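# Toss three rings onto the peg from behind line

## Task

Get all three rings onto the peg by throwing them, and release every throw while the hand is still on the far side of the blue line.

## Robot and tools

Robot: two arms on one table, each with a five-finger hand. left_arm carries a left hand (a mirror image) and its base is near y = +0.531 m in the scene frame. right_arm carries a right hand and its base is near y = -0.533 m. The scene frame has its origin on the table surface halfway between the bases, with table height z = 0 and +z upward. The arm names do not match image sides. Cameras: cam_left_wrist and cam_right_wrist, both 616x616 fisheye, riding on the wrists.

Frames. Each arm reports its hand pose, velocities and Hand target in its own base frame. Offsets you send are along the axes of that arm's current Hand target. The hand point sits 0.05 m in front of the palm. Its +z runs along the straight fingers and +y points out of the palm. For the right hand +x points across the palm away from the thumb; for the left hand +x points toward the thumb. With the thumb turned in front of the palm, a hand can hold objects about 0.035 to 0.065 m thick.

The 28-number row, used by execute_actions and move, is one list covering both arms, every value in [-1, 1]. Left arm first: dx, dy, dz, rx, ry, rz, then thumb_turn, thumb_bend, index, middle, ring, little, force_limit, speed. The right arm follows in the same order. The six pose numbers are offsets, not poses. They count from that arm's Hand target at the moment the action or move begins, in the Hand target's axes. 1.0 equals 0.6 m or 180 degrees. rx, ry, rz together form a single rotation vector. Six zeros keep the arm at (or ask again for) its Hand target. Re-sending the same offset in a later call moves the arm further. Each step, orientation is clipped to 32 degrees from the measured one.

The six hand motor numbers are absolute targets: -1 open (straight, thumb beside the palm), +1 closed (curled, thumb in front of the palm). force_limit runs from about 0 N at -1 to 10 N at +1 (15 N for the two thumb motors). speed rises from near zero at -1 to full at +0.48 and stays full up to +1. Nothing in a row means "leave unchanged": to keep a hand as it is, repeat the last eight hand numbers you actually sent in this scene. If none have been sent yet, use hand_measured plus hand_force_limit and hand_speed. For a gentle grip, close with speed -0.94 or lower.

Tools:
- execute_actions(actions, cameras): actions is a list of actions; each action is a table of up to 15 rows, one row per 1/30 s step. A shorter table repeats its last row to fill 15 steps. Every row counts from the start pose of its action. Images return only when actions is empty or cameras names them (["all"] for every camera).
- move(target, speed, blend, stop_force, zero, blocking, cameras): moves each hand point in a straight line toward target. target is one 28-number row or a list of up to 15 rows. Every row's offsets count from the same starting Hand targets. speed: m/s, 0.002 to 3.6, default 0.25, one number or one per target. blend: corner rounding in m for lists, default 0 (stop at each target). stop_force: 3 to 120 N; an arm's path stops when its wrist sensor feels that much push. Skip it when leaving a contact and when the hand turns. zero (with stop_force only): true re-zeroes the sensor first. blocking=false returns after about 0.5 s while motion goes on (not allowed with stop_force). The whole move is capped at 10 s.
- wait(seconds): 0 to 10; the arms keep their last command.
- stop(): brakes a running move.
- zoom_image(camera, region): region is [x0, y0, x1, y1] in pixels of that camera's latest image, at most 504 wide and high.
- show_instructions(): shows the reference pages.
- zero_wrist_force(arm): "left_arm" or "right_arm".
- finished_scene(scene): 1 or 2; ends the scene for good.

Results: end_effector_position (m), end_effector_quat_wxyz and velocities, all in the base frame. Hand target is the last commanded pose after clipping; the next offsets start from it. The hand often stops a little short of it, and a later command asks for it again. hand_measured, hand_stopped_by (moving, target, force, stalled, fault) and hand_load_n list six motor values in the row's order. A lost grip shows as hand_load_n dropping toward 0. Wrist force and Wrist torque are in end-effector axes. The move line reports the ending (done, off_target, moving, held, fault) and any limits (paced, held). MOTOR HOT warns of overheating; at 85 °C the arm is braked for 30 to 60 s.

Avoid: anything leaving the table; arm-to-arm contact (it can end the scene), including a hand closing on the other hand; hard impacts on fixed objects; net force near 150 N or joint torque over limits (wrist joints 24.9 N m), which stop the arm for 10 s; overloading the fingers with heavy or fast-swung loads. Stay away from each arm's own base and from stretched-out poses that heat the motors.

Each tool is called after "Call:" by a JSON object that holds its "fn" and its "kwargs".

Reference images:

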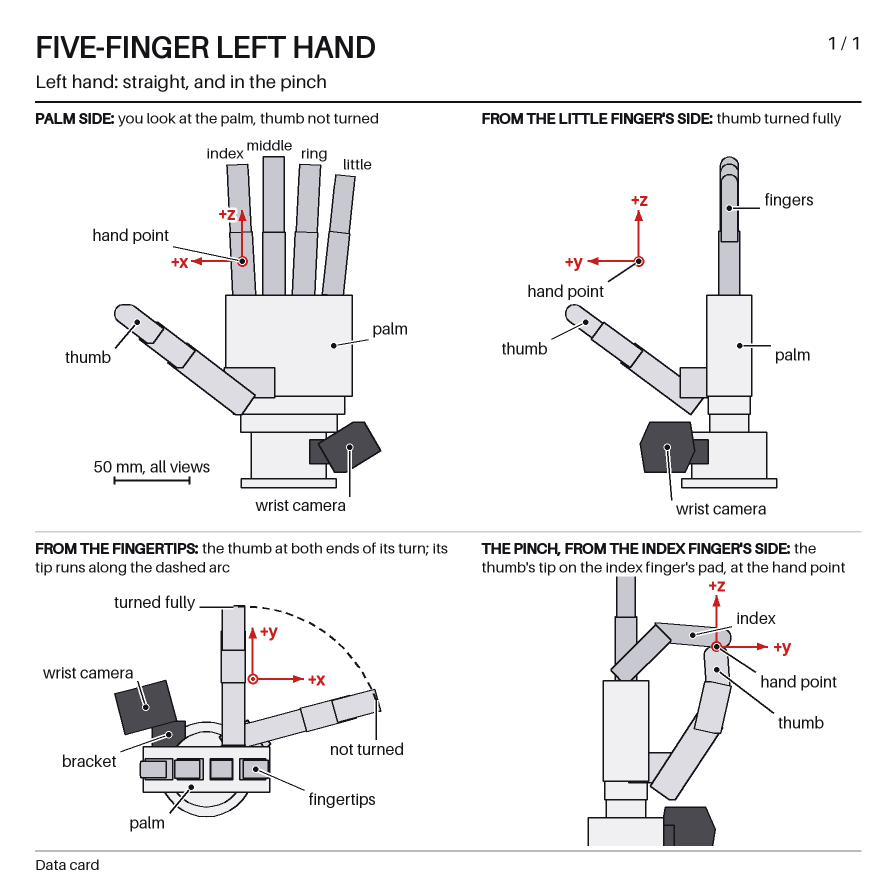

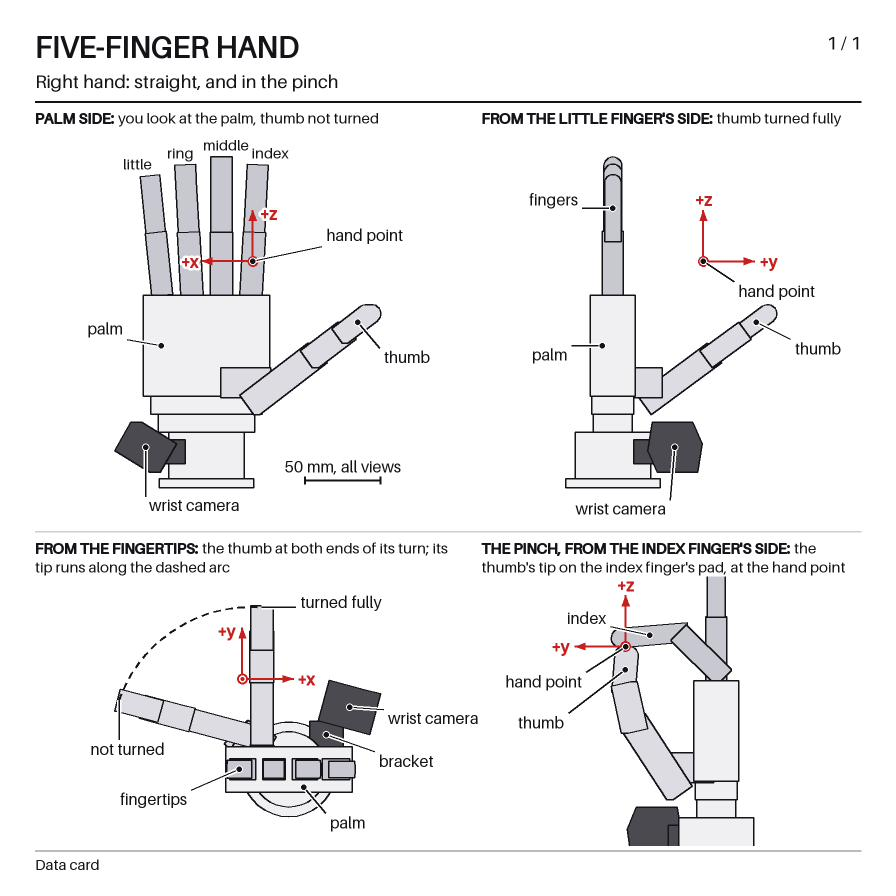

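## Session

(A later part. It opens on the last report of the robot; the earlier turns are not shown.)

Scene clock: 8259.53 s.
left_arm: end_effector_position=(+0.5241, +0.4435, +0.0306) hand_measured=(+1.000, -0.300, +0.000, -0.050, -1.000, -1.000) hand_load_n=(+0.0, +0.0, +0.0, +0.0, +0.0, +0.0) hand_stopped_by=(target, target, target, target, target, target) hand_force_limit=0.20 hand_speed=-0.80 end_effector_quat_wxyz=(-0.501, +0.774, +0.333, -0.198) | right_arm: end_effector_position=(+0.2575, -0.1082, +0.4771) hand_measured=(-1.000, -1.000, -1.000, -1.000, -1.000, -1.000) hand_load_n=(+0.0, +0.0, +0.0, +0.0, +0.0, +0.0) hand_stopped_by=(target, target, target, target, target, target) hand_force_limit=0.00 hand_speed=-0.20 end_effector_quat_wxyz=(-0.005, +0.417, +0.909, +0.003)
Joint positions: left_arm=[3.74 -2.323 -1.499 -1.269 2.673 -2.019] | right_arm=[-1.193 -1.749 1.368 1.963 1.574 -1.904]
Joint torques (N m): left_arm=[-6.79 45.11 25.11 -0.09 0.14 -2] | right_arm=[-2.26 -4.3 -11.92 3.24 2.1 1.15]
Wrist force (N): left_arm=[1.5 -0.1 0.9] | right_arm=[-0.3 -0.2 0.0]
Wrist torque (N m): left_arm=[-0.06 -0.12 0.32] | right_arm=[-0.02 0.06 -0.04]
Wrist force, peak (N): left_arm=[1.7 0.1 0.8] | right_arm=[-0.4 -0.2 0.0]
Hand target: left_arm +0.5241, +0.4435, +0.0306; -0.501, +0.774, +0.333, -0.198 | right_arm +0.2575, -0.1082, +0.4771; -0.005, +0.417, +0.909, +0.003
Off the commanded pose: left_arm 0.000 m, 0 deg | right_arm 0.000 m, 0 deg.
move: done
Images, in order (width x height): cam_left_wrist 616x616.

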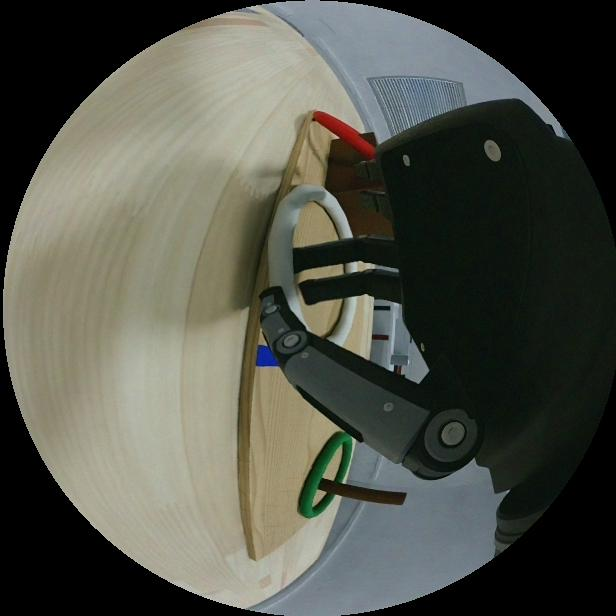

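Call:
{"fn": "move", "kwargs": {"target": [0,0,0,0,0,0,1,-0.3,0.09,0.04,-1,-1,0.2,-0.8,0,0,0,0,0,0,-1,-1,-1,-1,-1,-1,0,-0.2], "speed": 0.02}}

Call:
{"fn": "move", "kwargs": {"target": [-0.0001,0.0045,0.0021,0,0,0,1,-0.3,0.09,0.04,-1,-1,0.2,-0.8,0,0,0,0,0,0,-1,-1,-1,-1,-1,-1,0,-0.2], "speed": 0.01, "stop_force": 3}}

Call:
{"fn": "move", "kwargs": {"target": [0,0,0,0,0,0,1,-0.3,0.4,0.4,-1,-1,0.4,-0.9,0,0,0,0,0,0,-1,-1,-1,-1,-1,-1,0,-0.2], "speed": 0.02, "cameras": ["cam_left_wrist"]}}

Call:
{"fn": "zoom_image", "kwargs": {"camera": "cam_left_wrist", "region": [230, 190, 390, 350]}}

Scene clock: 8274.20 s.
left_arm: end_effector_position=(+0.5241, +0.4435, +0.0306) hand_measured=(+1.000, -0.300, +0.090, +0.040, -1.000, -1.000) hand_load_n=(+0.0, +0.5, +0.0, +0.5, +0.0, -0.5) hand_stopped_by=(target, target, target, target, target, target) hand_force_limit=0.20 hand_speed=-0.80 end_effector_quat_wxyz=(-0.501, +0.774, +0.333, -0.198) | right_arm: end_effector_position=(+0.2575, -0.1082, +0.4771) hand_measured=(-1.000, -1.000, -1.000, -1.000, -1.000, -1.000) hand_load_n=(+0.0, +0.0, +0.0, +0.0, +0.0, +0.0) hand_stopped_by=(target, target, target, target, target, target) hand_force_limit=0.00 hand_speed=-0.20 end_effector_quat_wxyz=(-0.005, +0.417, +0.909, +0.003)
Joint positions: left_arm=[3.74 -2.323 -1.499 -1.269 2.673 -2.019] | right_arm=[-1.193 -1.749 1.368 1.963 1.574 -1.904]
Joint torques (N m): left_arm=[-6.7 43.98 20.38 2.25 2.18 -1.61] | right_arm=[-2.11 -4.08 -11.75 3.18 2.04 1.19]
Wrist force (N): left_arm=[1.9 0.0 0.5] | right_arm=[-0.1 -0.2 -0.1]
Wrist torque (N m): left_arm=[-0.04 -0.17 0.33] | right_arm=[-0.03 0.04 -0.03]
Wrist force, peak (N): left_arm=[2.0 0.1 1.0] | right_arm=[-0.4 -0.4 0.2]
Hand target: left_arm +0.5241, +0.4435, +0.0306; -0.501, +0.774, +0.333, -0.198 | right_arm +0.2575, -0.1082, +0.4771; -0.005, +0.417, +0.909, +0.003
Off the commanded pose: left_arm 0.000 m, 0 deg | right_arm 0.000 m, 0 deg.
move: done

Scene clock: 8275.40 s.
left_arm: end_effector_position=(+0.5241, +0.4435, +0.0301) hand_measured=(+1.000, -0.300, +0.090, +0.040, -1.000, -1.000) hand_load_n=(+0.0, -0.5, +0.0, +0.5, +0.0, +0.0) hand_stopped_by=(target, target, target, target, target, target) hand_force_limit=0.20 hand_speed=-0.80 end_effector_quat_wxyz=(-0.501, +0.774, +0.333, -0.198) | right_arm: end_effector_position=(+0.2575, -0.1082, +0.4771) hand_measured=(-1.000, -1.000, -1.000, -1.000, -1.000, -1.000) hand_load_n=(+0.0, +0.0, +0.0, +0.0, +0.0, +0.0) hand_stopped_by=(target, target, target, target, target, target) hand_force_limit=0.00 hand_speed=-0.20 end_effector_quat_wxyz=(-0.005, +0.417, +0.909, +0.003)
Joint positions: left_arm=[3.74 -2.324 -1.499 -1.268 2.673 -2.019] | right_arm=[-1.193 -1.749 1.368 1.963 1.574 -1.904]
Joint torques (N m): left_arm=[-3.84 61.97 24.01 -0.33 0.69 -1.61] | right_arm=[-2.2 -3.76 -11.42 3.3 2.05 1.2]
Wrist force (N): left_arm=[1.9 -2.0 -1.0] | right_arm=[0.0 0.0 -0.1]
Wrist torque (N m): left_arm=[-0.13 -0.19 0.37] | right_arm=[0.00 0.02 -0.02]
Wrist force, peak (N): left_arm=[1.6 -3.4 -1.9] | right_arm=[-0.2 -0.4 0.1]
Hand target: left_arm +0.5241, +0.4436, +0.0301; -0.501, +0.774, +0.333, -0.198 (not the last commanded pose) | right_arm +0.2575, -0.1082, +0.4771; -0.005, +0.417, +0.909, +0.003
Off the commanded pose: left_arm 0.003 m, 0 deg | right_arm 0.000 m, 0 deg.
move: contact (left_arm)

Scene clock: 8276.07 s.
left_arm: end_effector_position=(+0.5241, +0.4436, +0.0302) hand_measured=(+1.000, -0.302, +0.198, +0.074, -1.000, -1.000) hand_load_n=(-0.5, +5.0, +7.0, +5.5, +0.0, +0.0) hand_stopped_by=(target, target, force, force, target, target) hand_force_limit=0.40 hand_speed=-0.90 end_effector_quat_wxyz=(-0.501, +0.774, +0.333, -0.198) | right_arm: end_effector_position=(+0.2575, -0.1082, +0.4771) hand_measured=(-1.000, -1.000, -1.000, -1.000, -1.000, -1.000) hand_load_n=(+0.0, +0.0, +0.0, +0.0, +0.0, +0.0) hand_stopped_by=(target, target, target, target, target, target) hand_force_limit=0.00 hand_speed=-0.20 end_effector_quat_wxyz=(-0.005, +0.417, +0.909, +0.003)
Joint positions: left_arm=[3.74 -2.324 -1.499 -1.268 2.673 -2.019] | right_arm=[-1.193 -1.749 1.368 1.963 1.574 -1.904]
Joint torques (N m): left_arm=[-2.17 59.86 22.99 0.05 -0.2 -1.58] | right_arm=[-2.12 -3.89 -11.23 3.33 2.11 1.11]
Wrist force (N): left_arm=[2.3 -5.1 -0.2] | right_arm=[-0.3 0.0 0.0]
Wrist torque (N m): left_arm=[-0.27 -0.17 0.40] | right_arm=[0.01 0.06 -0.04]
Wrist force, peak (N): left_arm=[2.3 -5.1 -0.2] | right_arm=[-0.3 -0.3 0.1]
Hand target: left_arm +0.5241, +0.4436, +0.0301; -0.501, +0.774, +0.333, -0.198 | right_arm +0.2575, -0.1082, +0.4771; -0.005, +0.417, +0.909, +0.003
Off the commanded pose: left_arm 0.000 m, 0 deg | right_arm 0.000 m, 0 deg.
move: done
Images, in order (width x height): cam_left_wrist 616x616.

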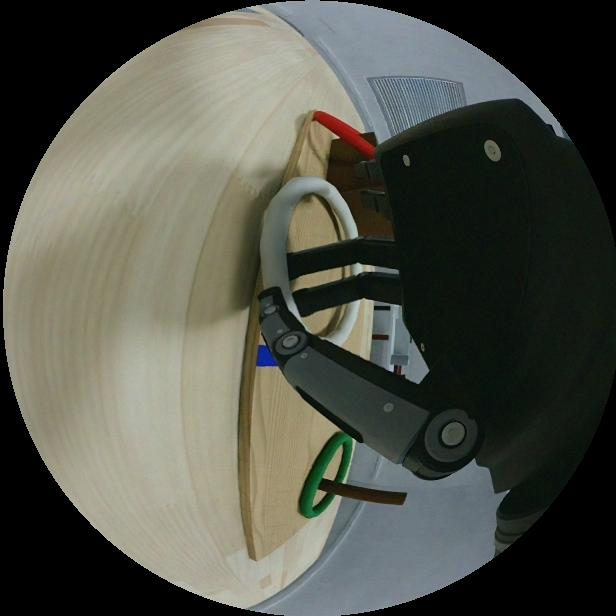

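Scaled by 3.150 from the camera's 616x616 image, which has a finer 880x880 frame.

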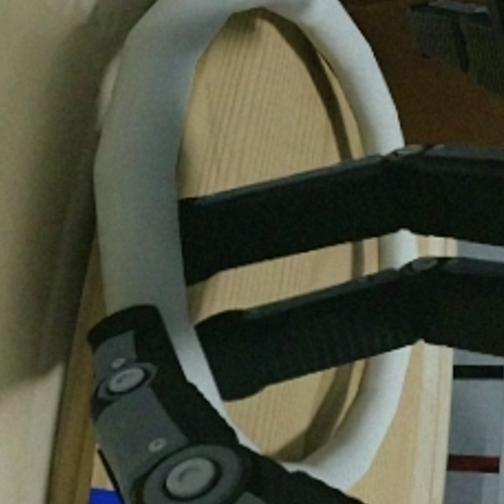

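Call:
{"fn": "move", "kwargs": {"target": [0.0021,-0.0756,-0.0350,0,0,0,1,-0.3,0.4,0.4,-1,-1,0.4,-0.9,0,0,0,0,0,0,-1,-1,-1,-1,-1,-1,0,-0.2], "speed": 0.05, "cameras": ["cam_left_wrist"]}}

Call:
{"fn": "zoom_image", "kwargs": {"camera": "cam_left_wrist", "region": [200, 150, 400, 350]}}

Scene clock: 8282.47 s.
left_arm: end_effector_position=(+0.5241, +0.4435, +0.0803) hand_measured=(+1.000, -0.300, +0.200, +0.074, -1.000, -1.000) hand_load_n=(+0.0, +0.0, +0.0, +0.0, +0.0, +0.0) hand_stopped_by=(target, target, force, force, target, target) hand_force_limit=0.40 hand_speed=-0.90 end_effector_quat_wxyz=(-0.501, +0.774, +0.333, -0.198) end_effector_velocity=(+0.001, +0.000, -0.002) end_effector_angular_velocity=(+0.001, -0.003, +0.001) | right_arm: end_effector_position=(+0.2575, -0.1082, +0.4771) hand_measured=(-1.000, -1.000, -1.000, -1.000, -1.000, -1.000) hand_load_n=(+0.0, +0.0, -0.5, +0.5, +0.0, +0.0) hand_stopped_by=(target, target, target, target, target, target) hand_force_limit=0.00 hand_speed=-0.20 end_effector_quat_wxyz=(-0.005, +0.417, +0.909, +0.003)
Joint positions: left_arm=[3.74 -2.254 -1.472 -1.365 2.673 -2.019] | right_arm=[-1.193 -1.749 1.368 1.963 1.574 -1.904]
Joint velocities: left_arm=[0 -0.004 -0.001 0.007 -0.002 -0.001] | right_arm=[within noise]
Joint torques (N m): left_arm=[-5.29 41.82 11.2 4.57 2.27 -1.99] | right_arm=[-1.84 -4.42 -11.46 3.24 2.1 1.18]
Wrist force (N): left_arm=[1.8 0.3 0.6] | right_arm=[-0.2 -0.1 0.1]
Wrist torque (N m): left_arm=[0.00 -0.18 0.33] | right_arm=[-0.02 0.06 -0.04]
Wrist force, peak (N): left_arm=[2.3 -5.0 -0.3] | right_arm=[-0.3 -0.5 0.0]
Hand target: left_arm +0.5241, +0.4435, +0.0801; -0.501, +0.774, +0.333, -0.198 | right_arm +0.2575, -0.1082, +0.4771; -0.005, +0.417, +0.909, +0.003
Off the commanded pose: left_arm 0.000 m, 0 deg | right_arm 0.000 m, 0 deg.
move: done
Images, in order (width x height): cam_left_wrist 616x616.

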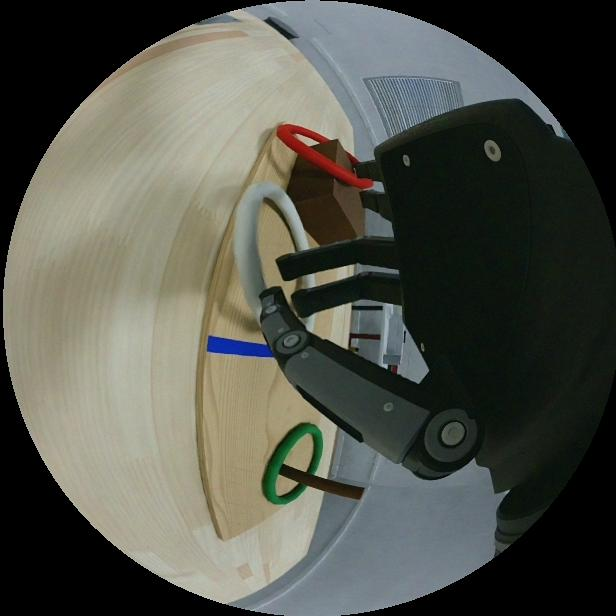

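Scaled by 2.520 from the camera's 616x616 image, which has a finer 880x880 frame.

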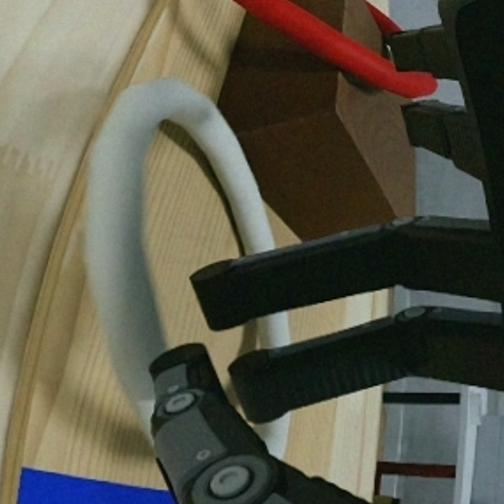

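Call:
{"fn": "move", "kwargs": {"target": [0,0,0,0,0,0,1,-0.8,0.12,0.1,-1,-1,0.4,-0.5,0,0,0,0,0,0,-1,-1,-1,-1,-1,-1,0,-0.2], "speed": 0.05, "cameras": ["cam_left_wrist"]}}

Call:
{"fn": "zoom_image", "kwargs": {"camera": "cam_left_wrist", "region": [200, 160, 360, 360]}}

Scene clock: 8326.53 s.
left_arm: end_effector_position=(+0.5241, +0.4435, +0.0801) hand_measured=(+1.000, -0.800, +0.120, +0.100, -1.000, -1.000) hand_load_n=(+0.0, +0.0, +0.0, +0.0, +0.0, +0.0) hand_stopped_by=(target, target, target, target, target, target) hand_force_limit=0.40 hand_speed=-0.50 end_effector_quat_wxyz=(-0.501, +0.774, +0.333, -0.198) | right_arm: end_effector_position=(+0.2575, -0.1082, +0.4771) hand_measured=(-1.000, -1.000, -1.000, -1.000, -1.000, -1.000) hand_load_n=(+0.0, +0.0, +0.0, +0.0, +0.0, +0.5) hand_stopped_by=(target, target, target, target, target, target) hand_force_limit=0.00 hand_speed=-0.20 end_effector_quat_wxyz=(-0.005, +0.417, +0.909, +0.003)
Joint positions: left_arm=[3.74 -2.254 -1.472 -1.364 2.673 -2.019] | right_arm=[-1.193 -1.749 1.368 1.963 1.574 -1.904]
Joint torques (N m): left_arm=[-5.73 43.64 11.85 2.98 0.15 -1.31] | right_arm=[-2.13 -4.03 -11.64 3.14 2.08 1.15]
Wrist force (N): left_arm=[1.9 0.0 0.5] | right_arm=[-0.4 -0.2 0.1]
Wrist torque (N m): left_arm=[-0.03 -0.19 0.35] | right_arm=[-0.02 0.08 -0.05]
Wrist force, peak (N): left_arm=[2.0 0.2 1.0] | right_arm=[-0.5 -0.3 0.4]
Hand target: left_arm +0.5241, +0.4435, +0.0801; -0.501, +0.774, +0.333, -0.198 | right_arm +0.2575, -0.1082, +0.4771; -0.005, +0.417, +0.909, +0.003
Off the commanded pose: left_arm 0.000 m, 0 deg | right_arm 0.000 m, 0 deg.
move: done
Images, in order (width x height): cam_left_wrist 616x616.

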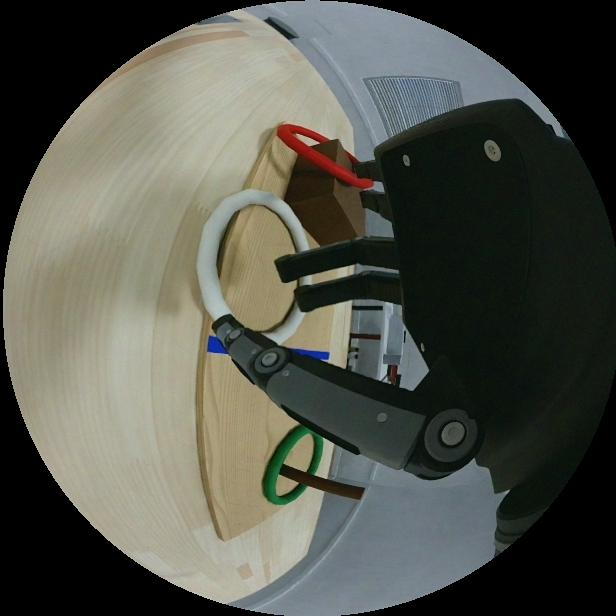

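Scaled by 2.520 from the camera's 616x616 image, which has a finer 880x880 frame.

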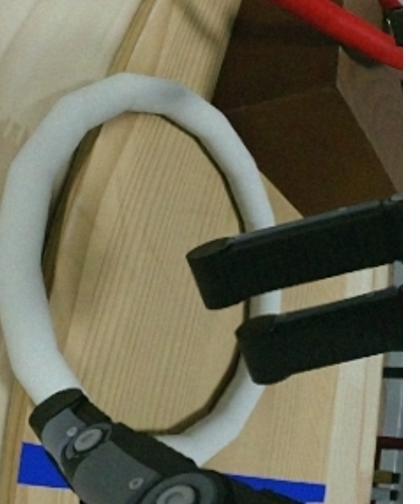

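Call:
{"fn": "move", "kwargs": {"target": [-0.0251,0.0396,-0.0274,0,0,0,1,-0.8,0.12,0.1,-1,-1,0.4,-0.5,0,0,0,0,0,0,-1,-1,-1,-1,-1,-1,0,-0.2], "speed": 0.08, "cameras": ["cam_left_wrist"]}}

Call:
{"fn": "zoom_image", "kwargs": {"camera": "cam_left_wrist", "region": [220, 170, 380, 370]}}

Scene clock: 8352.57 s.
left_arm: end_effector_position=(+0.5315, +0.4155, +0.0649) hand_measured=(+1.000, -0.800, +0.120, +0.100, -1.000, -1.000) hand_load_n=(+0.0, +0.0, -0.5, +0.0, +0.0, +0.0) hand_stopped_by=(target, target, target, target, target, target) hand_force_limit=0.40 hand_speed=-0.50 end_effector_quat_wxyz=(-0.501, +0.774, +0.333, -0.198) | right_arm: end_effector_position=(+0.2575, -0.1082, +0.4771) hand_measured=(-1.000, -1.000, -1.000, -1.000, -1.000, -1.000) hand_load_n=(+0.0, +0.0, +0.0, +0.0, +0.5, +0.0) hand_stopped_by=(target, target, target, target, target, target) hand_force_limit=0.00 hand_speed=-0.20 end_effector_quat_wxyz=(-0.005, +0.417, +0.909, +0.003)
Joint positions: left_arm=[3.699 -2.264 -1.481 -1.417 2.657 -2.099] | right_arm=[-1.193 -1.749 1.368 1.963 1.574 -1.904]
Joint torques (N m): left_arm=[5.37 57.78 25.37 4.42 2.64 2.37] | right_arm=[-2.14 -4.04 -11.31 3.26 2.09 1.17]
Wrist force (N): left_arm=[2.0 0.1 0.7] | right_arm=[-0.2 -0.5 0.0]
Wrist torque (N m): left_arm=[-0.03 -0.21 0.17] | right_arm=[-0.07 0.05 -0.05]
Wrist force, peak (N): left_arm=[2.3 -0.7 1.0] | right_arm=[-0.4 -0.4 -0.2]
Hand target: left_arm +0.5316, +0.4156, +0.0651; -0.501, +0.774, +0.333, -0.198 | right_arm +0.2575, -0.1082, +0.4771; -0.005, +0.417, +0.909, +0.003
Off the commanded pose: left_arm 0.000 m, 0 deg | right_arm 0.000 m, 0 deg.
move: done
Images, in order (width x height): cam_left_wrist 616x616.

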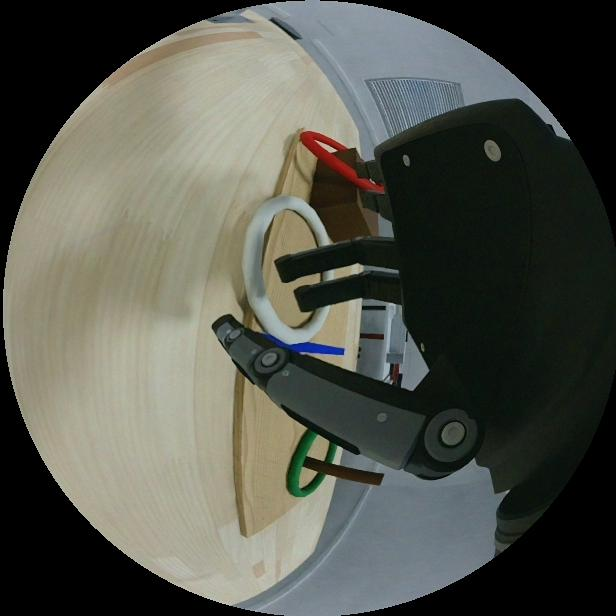

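Scaled by 2.520 from the camera's 616x616 image, which has a finer 880x880 frame.

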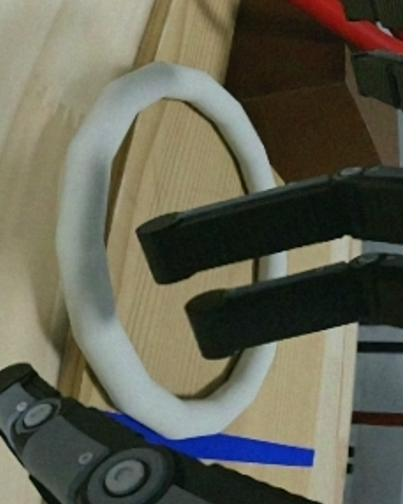

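Call:
{"fn": "move", "kwargs": {"target": [0.0035,-0.0042,0.0092,0,0,0,1,-0.8,0.12,0.1,-1,-1,0.4,-0.5,0,0,0,0,0,0,-1,-1,-1,-1,-1,-1,0,-0.2], "speed": 0.08}}

Call:
{"fn": "move", "kwargs": {"target": [-0.0011,0.0408,0.0189,0,0,0,1,-0.8,0.12,0.1,-1,-1,0.4,-0.5,0,0,0,0,0,0,-1,-1,-1,-1,-1,-1,0,-0.2], "speed": 0.03, "stop_force": 3, "cameras": ["cam_left_wrist"]}}

Call:
{"fn": "zoom_image", "kwargs": {"camera": "cam_left_wrist", "region": [220, 170, 380, 370]}}

Scene clock: 8370.17 s.
left_arm: end_effector_position=(+0.5287, +0.4214, +0.0651) hand_measured=(+1.000, -0.800, +0.120, +0.100, -1.000, -1.000) hand_load_n=(+0.0, +0.5, +0.0, +0.0, +0.0, +0.0) hand_stopped_by=(target, target, target, target, target, target) hand_force_limit=0.40 hand_speed=-0.50 end_effector_quat_wxyz=(-0.501, +0.774, +0.333, -0.198) | right_arm: end_effector_position=(+0.2575, -0.1082, +0.4771) hand_measured=(-1.000, -1.000, -1.000, -1.000, -1.000, -1.000) hand_load_n=(+0.0, +0.0, +0.0, +0.0, +0.0, +0.0) hand_stopped_by=(target, target, target, target, target, target) hand_force_limit=0.00 hand_speed=-0.20 end_effector_quat_wxyz=(-0.005, +0.417, +0.909, +0.003)
Joint positions: left_arm=[3.709 -2.263 -1.486 -1.396 2.661 -2.081] | right_arm=[-1.193 -1.749 1.368 1.963 1.574 -1.904]
Joint torques (N m): left_arm=[-4.8 61.99 14.6 1.06 1.52 -1.18] | right_arm=[-2.07 -3.74 -11.29 3.35 2.04 1.15]
Wrist force (N): left_arm=[2.0 0.1 0.7] | right_arm=[-0.1 -0.1 0.1]
Wrist torque (N m): left_arm=[-0.03 -0.21 0.18] | right_arm=[-0.01 0.05 -0.04]
Wrist force, peak (N): left_arm=[2.1 0.3 0.8] | right_arm=[-0.3 -0.5 0.0]
Hand target: left_arm +0.5287, +0.4213, +0.0651; -0.501, +0.774, +0.333, -0.198 | right_arm +0.2575, -0.1082, +0.4771; -0.005, +0.417, +0.909, +0.003
Off the commanded pose: left_arm 0.000 m, 0 deg | right_arm 0.000 m, 0 deg.
move: done

Scene clock: 8371.70 s.
left_arm: end_effector_position=(+0.5288, +0.4214, +0.0378) hand_measured=(+1.000, -0.800, +0.120, +0.100, -1.000, -1.000) hand_load_n=(+0.0, +0.0, +0.5, -2.0, +0.0, +0.0) hand_stopped_by=(target, target, target, target, target, target) hand_force_limit=0.40 hand_speed=-0.50 end_effector_quat_wxyz=(-0.501, +0.774, +0.333, -0.198) | right_arm: end_effector_position=(+0.2575, -0.1082, +0.4771) hand_measured=(-1.000, -1.000, -1.000, -1.000, -1.000, -1.000) hand_load_n=(+0.0, +0.0, +0.0, +0.5, +0.0, +0.0) hand_stopped_by=(target, target, target, target, target, target) hand_force_limit=0.00 hand_speed=-0.20 end_effector_quat_wxyz=(-0.005, +0.417, +0.909, +0.003)
Joint positions: left_arm=[3.709 -2.301 -1.501 -1.343 2.661 -2.081] | right_arm=[-1.193 -1.749 1.368 1.963 1.574 -1.904]
Joint torques (N m): left_arm=[-3.23 44.5 10.17 3.93 0.16 0.07] | right_arm=[-2 -4.02 -11.64 3.32 2.03 1.12]
Wrist force (N): left_arm=[0.8 -2.4 -1.6] | right_arm=[0.1 -0.3 0.0]
Wrist torque (N m): left_arm=[-0.12 -0.22 0.25] | right_arm=[-0.05 0.00 -0.02]
Wrist force, peak (N): left_arm=[0.9 -2.8 -1.6] | right_arm=[-0.5 0.0 0.3]
Hand target: left_arm +0.5288, +0.4214, +0.0378; -0.501, +0.774, +0.333, -0.198 | right_arm +0.2575, -0.1082, +0.4771; -0.005, +0.417, +0.909, +0.003
Off the commanded pose: left_arm 0.000 m, 0 deg | right_arm 0.000 m, 0 deg.
move: contact (left_arm)
Images, in order (width x height): cam_left_wrist 616x616.

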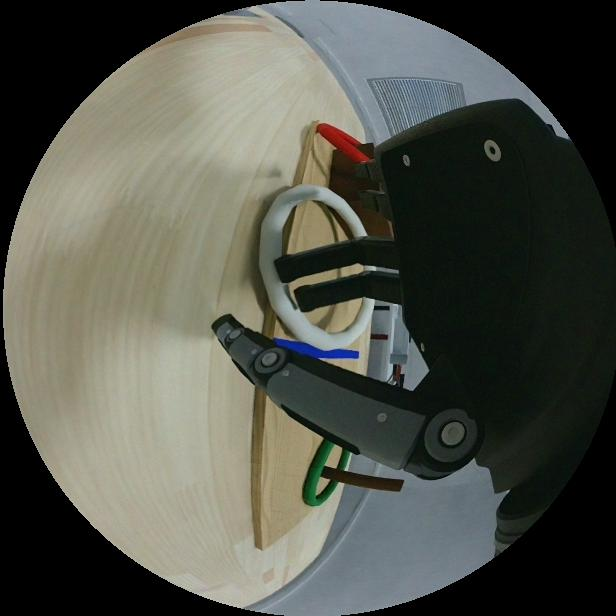

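Scaled by 2.520 from the camera's 616x616 image, which has a finer 880x880 frame.

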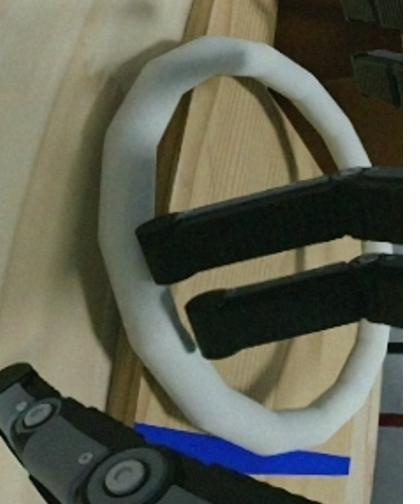

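Call:
{"fn": "move", "kwargs": {"target": [0.0005,-0.0181,-0.0084,0,0,0,1,-0.8,0.05,-0.02,-1,-1,0.4,-0.5,0,0,0,0,0,0,-1,-1,-1,-1,-1,-1,0,-0.2], "speed": 0.05, "cameras": ["cam_left_wrist"]}}

Call:
{"fn": "zoom_image", "kwargs": {"camera": "cam_left_wrist", "region": [220, 170, 380, 370]}}

Scene clock: 8382.80 s.
left_arm: end_effector_position=(+0.5288, +0.4214, +0.0500) hand_measured=(+1.000, -0.800, +0.050, -0.020, -1.000, -1.000) hand_load_n=(+0.0, +0.5, +0.0, +0.0, +0.0, +0.0) hand_stopped_by=(target, target, target, target, target, target) hand_force_limit=0.40 hand_speed=-0.50 end_effector_quat_wxyz=(-0.501, +0.774, +0.333, -0.198) | right_arm: end_effector_position=(+0.2575, -0.1082, +0.4771) hand_measured=(-1.000, -1.000, -1.000, -1.000, -1.000, -1.000) hand_load_n=(+0.0, +0.0, +0.0, +0.0, +0.0, +0.0) hand_stopped_by=(target, target, target, target, target, target) hand_force_limit=0.00 hand_speed=-0.20 end_effector_quat_wxyz=(-0.005, +0.417, +0.909, +0.003)
Joint positions: left_arm=[3.709 -2.284 -1.495 -1.367 2.661 -2.081] | right_arm=[-1.193 -1.749 1.368 1.963 1.574 -1.904]
Joint torques (N m): left_arm=[-5.49 41.62 18.37 3.8 0 -0.78] | right_arm=[-2.17 -4.14 -11.41 3.23 2.15 1.11]
Wrist force (N): left_arm=[1.8 0.1 0.5] | right_arm=[-0.1 -0.2 0.0]
Wrist torque (N m): left_arm=[-0.02 -0.18 0.19] | right_arm=[-0.02 0.04 -0.04]
Wrist force, peak (N): left_arm=[2.6 -3.2 0.1] | right_arm=[-0.2 -0.5 0.2]
Hand target: left_arm +0.5288, +0.4214, +0.0498; -0.501, +0.774, +0.333, -0.198 | right_arm +0.2575, -0.1082, +0.4771; -0.005, +0.417, +0.909, +0.003
Off the commanded pose: left_arm 0.000 m, 0 deg | right_arm 0.000 m, 0 deg.
move: done
Images, in order (width x height): cam_left_wrist 616x616.

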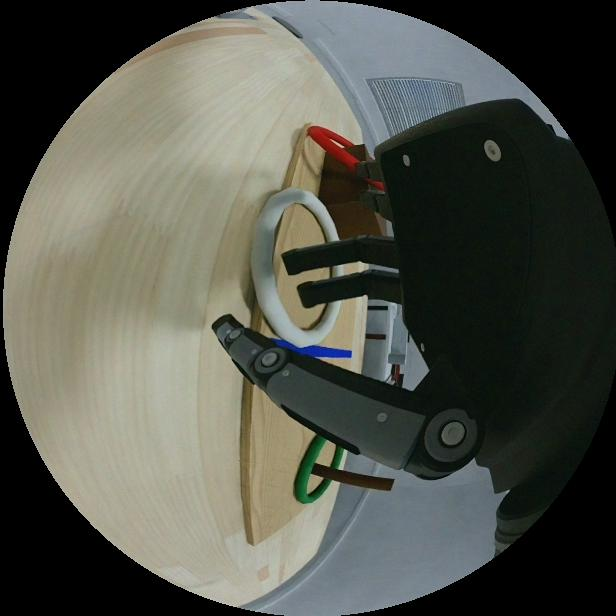

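Scaled by 2.520 from the camera's 616x616 image, which has a finer 880x880 frame.

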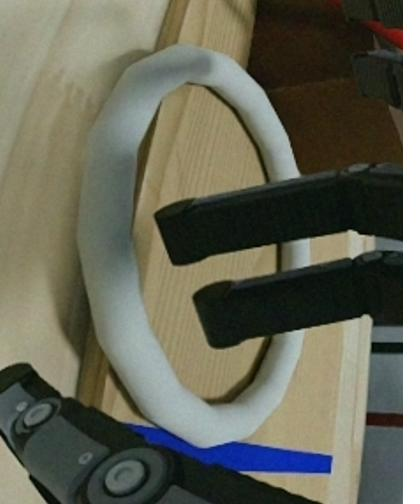

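Call:
{"fn": "move", "kwargs": {"target": [-0.0007,0.0257,0.0119,0,0,0,1,-0.8,0.05,-0.02,-1,-1,0.4,-0.5,0,0,0,0,0,0,-1,-1,-1,-1,-1,-1,0,-0.2], "speed": 0.02, "stop_force": 3, "cameras": ["cam_left_wrist"]}}

Call:
{"fn": "zoom_image", "kwargs": {"camera": "cam_left_wrist", "region": [220, 170, 380, 370]}}

Scene clock: 8391.60 s.
left_arm: end_effector_position=(+0.5288, +0.4214, +0.0328) hand_measured=(+1.000, -0.800, +0.050, -0.020, -1.000, -1.000) hand_load_n=(+0.0, +0.0, +0.0, +0.0, +0.0, +0.0) hand_stopped_by=(target, target, target, target, target, target) hand_force_limit=0.40 hand_speed=-0.50 end_effector_quat_wxyz=(-0.501, +0.774, +0.333, -0.198) | right_arm: end_effector_position=(+0.2575, -0.1082, +0.4771) hand_measured=(-1.000, -1.000, -1.000, -1.000, -1.000, -1.000) hand_load_n=(+0.0, +0.0, +0.0, -0.5, +0.0, +0.0) hand_stopped_by=(target, target, target, target, target, target) hand_force_limit=0.00 hand_speed=-0.20 end_effector_quat_wxyz=(-0.005, +0.417, +0.909, +0.003)
Joint positions: left_arm=[3.709 -2.309 -1.503 -1.334 2.661 -2.081] | right_arm=[-1.193 -1.749 1.368 1.963 1.574 -1.904]
Joint torques (N m): left_arm=[2.64 63.16 25.38 -0.2 1.23 1.92] | right_arm=[-1.93 -3.94 -11.87 3.29 2.15 1.19]
Wrist force (N): left_arm=[1.7 0.3 0.6] | right_arm=[-0.3 0.0 0.0]
Wrist torque (N m): left_arm=[0.00 -0.16 0.20] | right_arm=[0.00 0.06 -0.04]
Wrist force, peak (N): left_arm=[1.7 -1.5 0.4] | right_arm=[-0.4 -0.4 0.3]
Hand target: left_arm +0.5288, +0.4214, +0.0328; -0.501, +0.774, +0.333, -0.198 | right_arm +0.2575, -0.1082, +0.4771; -0.005, +0.417, +0.909, +0.003
Off the commanded pose: left_arm 0.000 m, 0 deg | right_arm 0.000 m, 0 deg.
move: done
Images, in order (width x height): cam_left_wrist 616x616.

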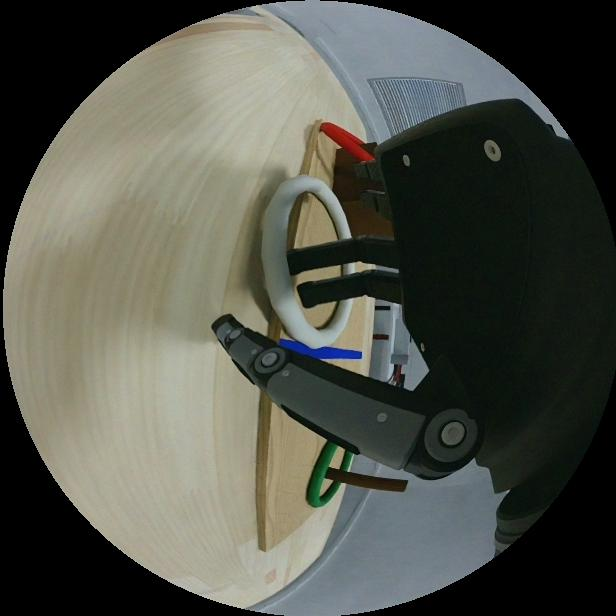

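Scaled by 2.520 from the camera's 616x616 image, which has a finer 880x880 frame.

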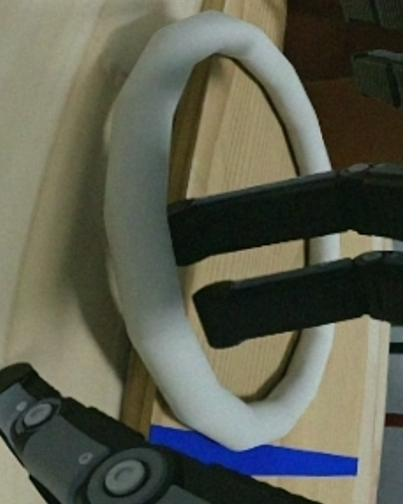

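Call:
{"fn": "move", "kwargs": {"target": [-0.0002,0.0060,0.0028,0,0,0,1,-0.8,0.05,-0.02,-1,-1,0.4,-0.5,0,0,0,0,0,0,-1,-1,-1,-1,-1,-1,0,-0.2], "speed": 0.01, "stop_force": 3}}

Call:
{"fn": "move", "kwargs": {"target": [0,0,0,0,0,0,1,-0.3,0.05,-0.02,-1,-1,0.4,-0.8,0,0,0,0,0,0,-1,-1,-1,-1,-1,-1,0,-0.2], "speed": 0.05, "cameras": ["cam_left_wrist"]}}

Call:
{"fn": "zoom_image", "kwargs": {"camera": "cam_left_wrist", "region": [220, 170, 380, 370]}}

Scene clock: 8400.60 s.
left_arm: end_effector_position=(+0.5288, +0.4214, +0.0288) hand_measured=(+1.000, -0.800, +0.050, -0.020, -1.000, -1.000) hand_load_n=(+0.0, +0.0, +0.0, +0.0, +0.0, -0.5) hand_stopped_by=(target, target, target, target, target, target) hand_force_limit=0.40 hand_speed=-0.50 end_effector_quat_wxyz=(-0.501, +0.774, +0.333, -0.198) | right_arm: end_effector_position=(+0.2575, -0.1082, +0.4771) hand_measured=(-1.000, -1.000, -1.000, -1.000, -1.000, -1.000) hand_load_n=(+0.0, +0.0, +0.0, +0.0, +0.0, +0.0) hand_stopped_by=(target, target, target, target, target, target) hand_force_limit=0.00 hand_speed=-0.20 end_effector_quat_wxyz=(-0.005, +0.417, +0.909, +0.003)
Joint positions: left_arm=[3.709 -2.314 -1.505 -1.326 2.661 -2.081] | right_arm=[-1.193 -1.749 1.368 1.963 1.574 -1.904]
Joint torques (N m): left_arm=[3.78 59.87 13.85 0.5 2.28 1.99] | right_arm=[-2.26 -4.07 -11.43 3.15 2.04 1.18]
Wrist force (N): left_arm=[1.8 0.1 0.6] | right_arm=[-0.1 0.0 0.2]
Wrist torque (N m): left_arm=[-0.03 -0.17 0.21] | right_arm=[-0.01 0.04 -0.03]
Wrist force, peak (N): left_arm=[2.1 0.0 0.7] | right_arm=[-0.3 -0.1 -0.4]
Hand target: left_arm +0.5288, +0.4214, +0.0288; -0.501, +0.774, +0.333, -0.198 | right_arm +0.2575, -0.1082, +0.4771; -0.005, +0.417, +0.909, +0.003
Off the commanded pose: left_arm 0.000 m, 0 deg | right_arm 0.000 m, 0 deg.
move: done

Scene clock: 8402.60 s.
left_arm: end_effector_position=(+0.5288, +0.4214, +0.0288) hand_measured=(+1.000, -0.300, +0.050, -0.020, -1.000, -1.000) hand_load_n=(+0.0, +0.0, -0.5, +0.0, +0.0, +0.0) hand_stopped_by=(target, target, target, target, target, target) hand_force_limit=0.40 hand_speed=-0.80 end_effector_quat_wxyz=(-0.501, +0.774, +0.333, -0.198) | right_arm: end_effector_position=(+0.2575, -0.1082, +0.4771) hand_measured=(-1.000, -1.000, -1.000, -1.000, -1.000, -1.000) hand_load_n=(+0.0, +0.0, +0.0, +0.0, +0.0, +0.0) hand_stopped_by=(target, target, target, target, target, target) hand_force_limit=0.00 hand_speed=-0.20 end_effector_quat_wxyz=(-0.005, +0.417, +0.909, +0.003)
Joint positions: left_arm=[3.709 -2.314 -1.505 -1.326 2.661 -2.081] | right_arm=[-1.193 -1.749 1.368 1.963 1.574 -1.904]
Joint torques (N m): left_arm=[3.26 63.31 24.31 0.27 2.35 1.9] | right_arm=[-2.36 -3.9 -12.14 3.27 2.12 1.2]
Wrist force (N): left_arm=[1.7 0.1 0.6] | right_arm=[-0.3 -0.3 -0.1]
Wrist torque (N m): left_arm=[-0.03 -0.17 0.21] | right_arm=[-0.03 0.07 -0.04]
Wrist force, peak (N): left_arm=[2.0 -0.1 0.8] | right_arm=[-0.4 -0.2 0.1]
Hand target: left_arm +0.5288, +0.4214, +0.0288; -0.501, +0.774, +0.333, -0.198 | right_arm +0.2575, -0.1082, +0.4771; -0.005, +0.417, +0.909, +0.003
Off the commanded pose: left_arm 0.000 m, 0 deg | right_arm 0.000 m, 0 deg.
move: done
Images, in order (width x height): cam_left_wrist 616x616.

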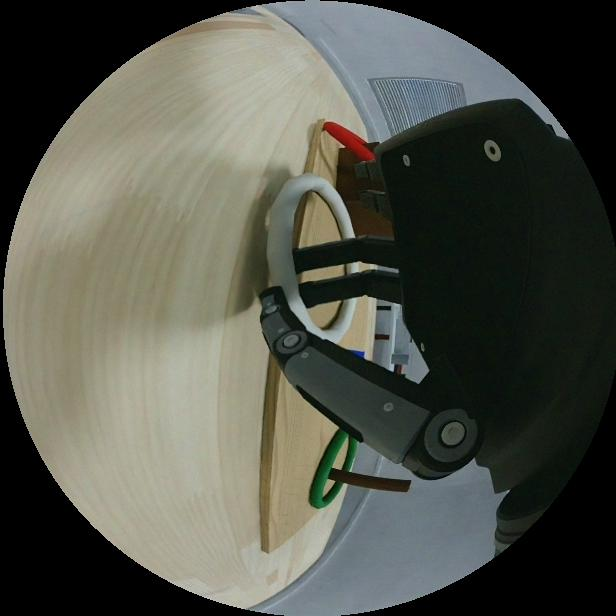

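Scaled by 2.520 from the camera's 616x616 image, which has a finer 880x880 frame.

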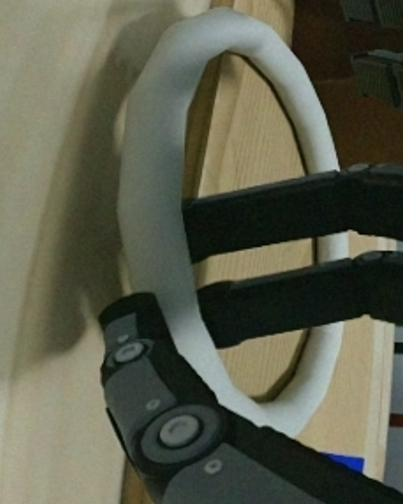

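Call:
{"fn": "move", "kwargs": {"target": [0,0,0,0,0,0,1,-0.3,0.4,0.4,-1,-1,0.4,-0.9,0,0,0,0,0,0,-1,-1,-1,-1,-1,-1,0,-0.2], "speed": 0.02, "cameras": ["cam_left_wrist"]}}

Call:
{"fn": "zoom_image", "kwargs": {"camera": "cam_left_wrist", "region": [220, 170, 380, 370]}}

Scene clock: 8408.93 s.
left_arm: end_effector_position=(+0.5288, +0.4214, +0.0288) hand_measured=(+1.000, -0.302, +0.160, +0.098, -1.000, -1.000) hand_load_n=(+3.5, +8.0, +7.0, +7.5, +0.0, +0.0) hand_stopped_by=(target, target, force, force, target, target) hand_force_limit=0.40 hand_speed=-0.90 end_effector_quat_wxyz=(-0.501, +0.774, +0.333, -0.198) | right_arm: end_effector_position=(+0.2575, -0.1082, +0.4771) hand_measured=(-1.000, -1.000, -1.000, -1.000, -1.000, -1.000) hand_load_n=(+0.0, +0.0, +0.0, +0.0, -0.5, +0.0) hand_stopped_by=(target, target, target, target, target, target) hand_force_limit=0.00 hand_speed=-0.20 end_effector_quat_wxyz=(-0.005, +0.417, +0.909, +0.003)
Joint positions: left_arm=[3.709 -2.314 -1.505 -1.326 2.661 -2.081] | right_arm=[-1.193 -1.749 1.368 1.963 1.574 -1.904]
Joint torques (N m): left_arm=[3.72 62.81 23.8 0.22 2.13 1.36] | right_arm=[-2.21 -4.01 -11.62 3.28 2.08 1.15]
Wrist force (N): left_arm=[1.9 -0.4 0.6] | right_arm=[-0.3 -0.1 0.1]
Wrist torque (N m): left_arm=[-0.07 -0.17 0.20] | right_arm=[-0.02 0.06 -0.04]
Wrist force, peak (N): left_arm=[2.0 0.1 0.9] | right_arm=[-0.3 -0.4 0.1]
Hand target: left_arm +0.5288, +0.4214, +0.0288; -0.501, +0.774, +0.333, -0.198 | right_arm +0.2575, -0.1082, +0.4771; -0.005, +0.417, +0.909, +0.003
Off the commanded pose: left_arm 0.000 m, 0 deg | right_arm 0.000 m, 0 deg.
move: done
Images, in order (width x height): cam_left_wrist 616x616.

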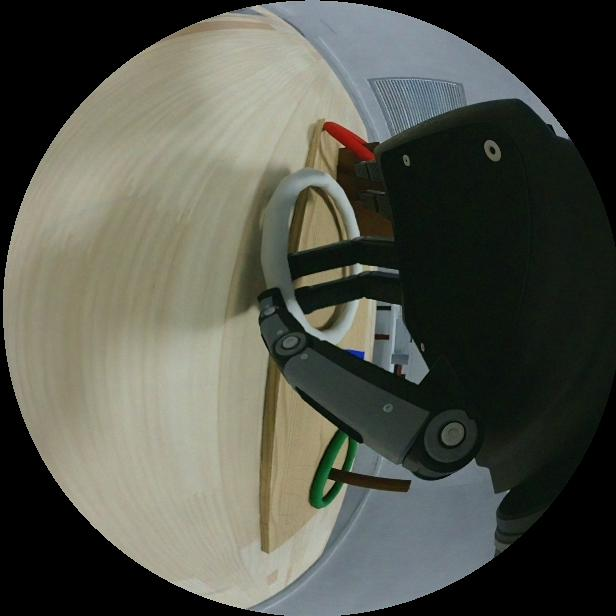

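Scaled by 2.520 from the camera's 616x616 image, which has a finer 880x880 frame.

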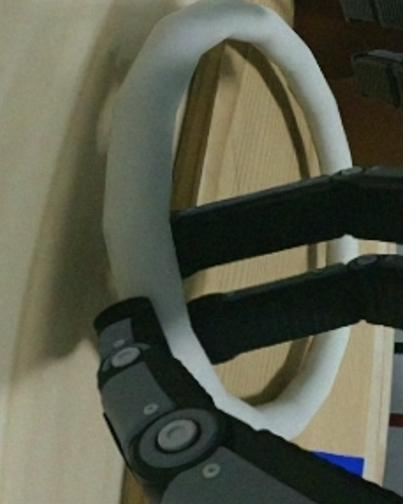

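Call:
{"fn": "move", "kwargs": {"target": [0.0012,-0.0454,-0.0210,0,0,0,1,-0.3,0.4,0.4,-1,-1,0.4,-0.9,0,0,0,0,0,0,-1,-1,-1,-1,-1,-1,0,-0.2], "speed": 0.04, "cameras": ["cam_left_wrist"]}}

Call:
{"fn": "zoom_image", "kwargs": {"camera": "cam_left_wrist", "region": [220, 150, 380, 350]}}

Scene clock: 8414.57 s.
left_arm: end_effector_position=(+0.5287, +0.4214, +0.0590) hand_measured=(+1.000, -0.302, +0.160, +0.098, -1.000, -1.000) hand_load_n=(+2.0, +2.0, +0.5, +2.5, +0.0, +0.0) hand_stopped_by=(target, target, force, force, target, target) hand_force_limit=0.40 hand_speed=-0.90 end_effector_quat_wxyz=(-0.501, +0.774, +0.333, -0.198) | right_arm: end_effector_position=(+0.2575, -0.1082, +0.4771) hand_measured=(-1.000, -1.000, -1.000, -1.000, -1.000, -1.000) hand_load_n=(+0.0, +0.0, +0.0, +0.0, +0.0, +0.0) hand_stopped_by=(target, target, target, target, target, target) hand_force_limit=0.00 hand_speed=-0.20 end_effector_quat_wxyz=(-0.005, +0.417, +0.909, +0.003)
Joint positions: left_arm=[3.709 -2.271 -1.49 -1.384 2.661 -2.081] | right_arm=[-1.193 -1.749 1.368 1.963 1.574 -1.904]
Joint torques (N m): left_arm=[-2.28 41.45 12.67 4.63 1.8 -1.63] | right_arm=[-2.07 -4.09 -11.18 3.26 2.04 1.17]
Wrist force (N): left_arm=[1.9 0.5 0.9] | right_arm=[-0.1 0.1 -0.4]
Wrist torque (N m): left_arm=[-0.03 -0.18 0.20] | right_arm=[0.05 0.04 -0.02]
Wrist force, peak (N): left_arm=[2.0 0.6 1.1] | right_arm=[-0.2 -0.4 0.2]
Hand target: left_arm +0.5287, +0.4213, +0.0589; -0.501, +0.774, +0.333, -0.198 | right_arm +0.2575, -0.1082, +0.4771; -0.005, +0.417, +0.909, +0.003
Off the commanded pose: left_arm 0.000 m, 0 deg | right_arm 0.000 m, 0 deg.
move: done
Images, in order (width x height): cam_left_wrist 616x616.

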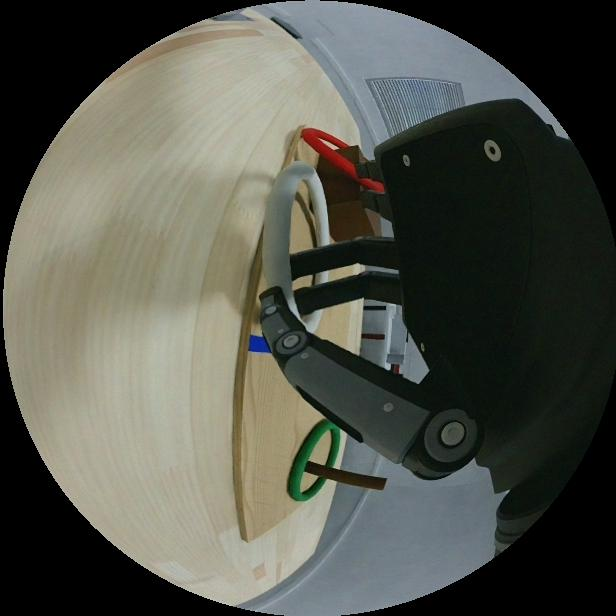

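Scaled by 2.520 from the camera's 616x616 image, which has a finer 880x880 frame.

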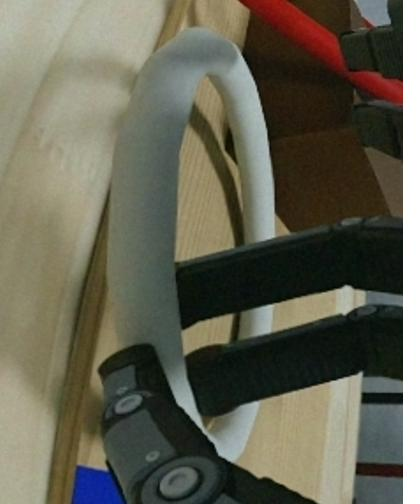

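Call:
{"fn": "move", "kwargs": {"target": [-0.0012,0.0461,0.0213,0,0,0,1,-0.3,0.4,0.4,-1,-1,0.4,-0.9,0,0,0,0,0,0,-1,-1,-1,-1,-1,-1,0,-0.2], "speed": 0.03, "stop_force": 3, "cameras": ["cam_left_wrist"]}}

Call:
{"fn": "zoom_image", "kwargs": {"camera": "cam_left_wrist", "region": [220, 150, 380, 350]}}

Scene clock: 8452.17 s.
left_arm: end_effector_position=(+0.5288, +0.4214, +0.0323) hand_measured=(+1.000, -0.300, +0.160, +0.098, -1.000, -1.000) hand_load_n=(+0.0, +0.0, +0.5, +0.0, +0.0, +0.0) hand_stopped_by=(target, target, force, force, target, target) hand_force_limit=0.40 hand_speed=-0.90 end_effector_quat_wxyz=(-0.501, +0.774, +0.333, -0.198) | right_arm: end_effector_position=(+0.2575, -0.1082, +0.4771) hand_measured=(-1.000, -1.000, -1.000, -1.000, -1.000, -1.000) hand_load_n=(+0.0, +0.0, -0.5, +0.0, +0.0, +0.0) hand_stopped_by=(target, target, target, target, target, target) hand_force_limit=0.00 hand_speed=-0.20 end_effector_quat_wxyz=(-0.005, +0.417, +0.909, +0.003)
Joint positions: left_arm=[3.709 -2.309 -1.503 -1.333 2.661 -2.081] | right_arm=[-1.193 -1.749 1.368 1.963 1.574 -1.904]
Joint torques (N m): left_arm=[-4.94 57.67 25.24 3.56 0.08 0.46] | right_arm=[-2.55 -3.89 -11.12 3.33 2.09 1.1]
Wrist force (N): left_arm=[1.6 -1.0 0.5] | right_arm=[-0.5 -0.3 0.1]
Wrist torque (N m): left_arm=[-0.07 -0.18 0.23] | right_arm=[-0.04 0.09 -0.06]
Wrist force, peak (N): left_arm=[0.0 -3.8 -1.3] | right_arm=[-0.2 -0.6 0.0]
Hand target: left_arm +0.5288, +0.4214, +0.0324; -0.501, +0.774, +0.333, -0.198 (not the last commanded pose) | right_arm +0.2575, -0.1082, +0.4771; -0.005, +0.417, +0.909, +0.003
Off the commanded pose: left_arm 0.004 m, 0 deg | right_arm 0.000 m, 0 deg.
move: contact (left_arm)
Images, in order (width x height): cam_left_wrist 616x616.

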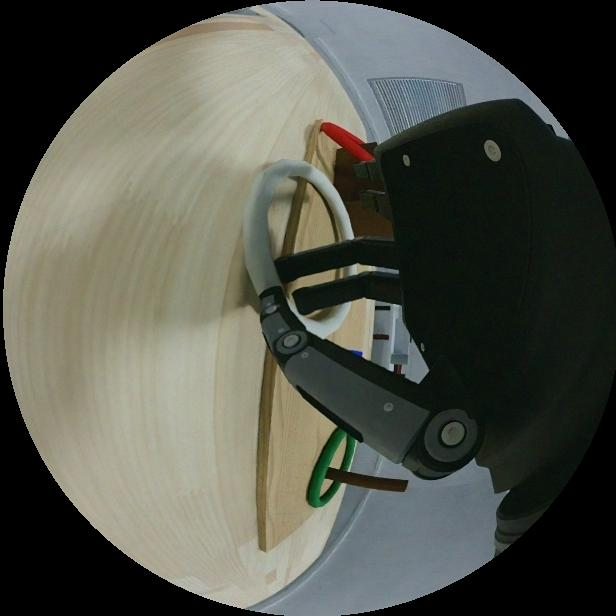

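Scaled by 2.520 from the camera's 616x616 image, which has a finer 880x880 frame.

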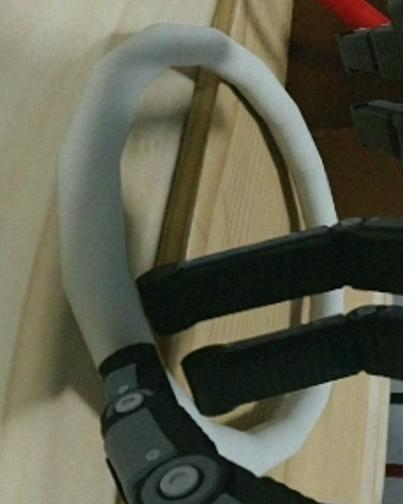

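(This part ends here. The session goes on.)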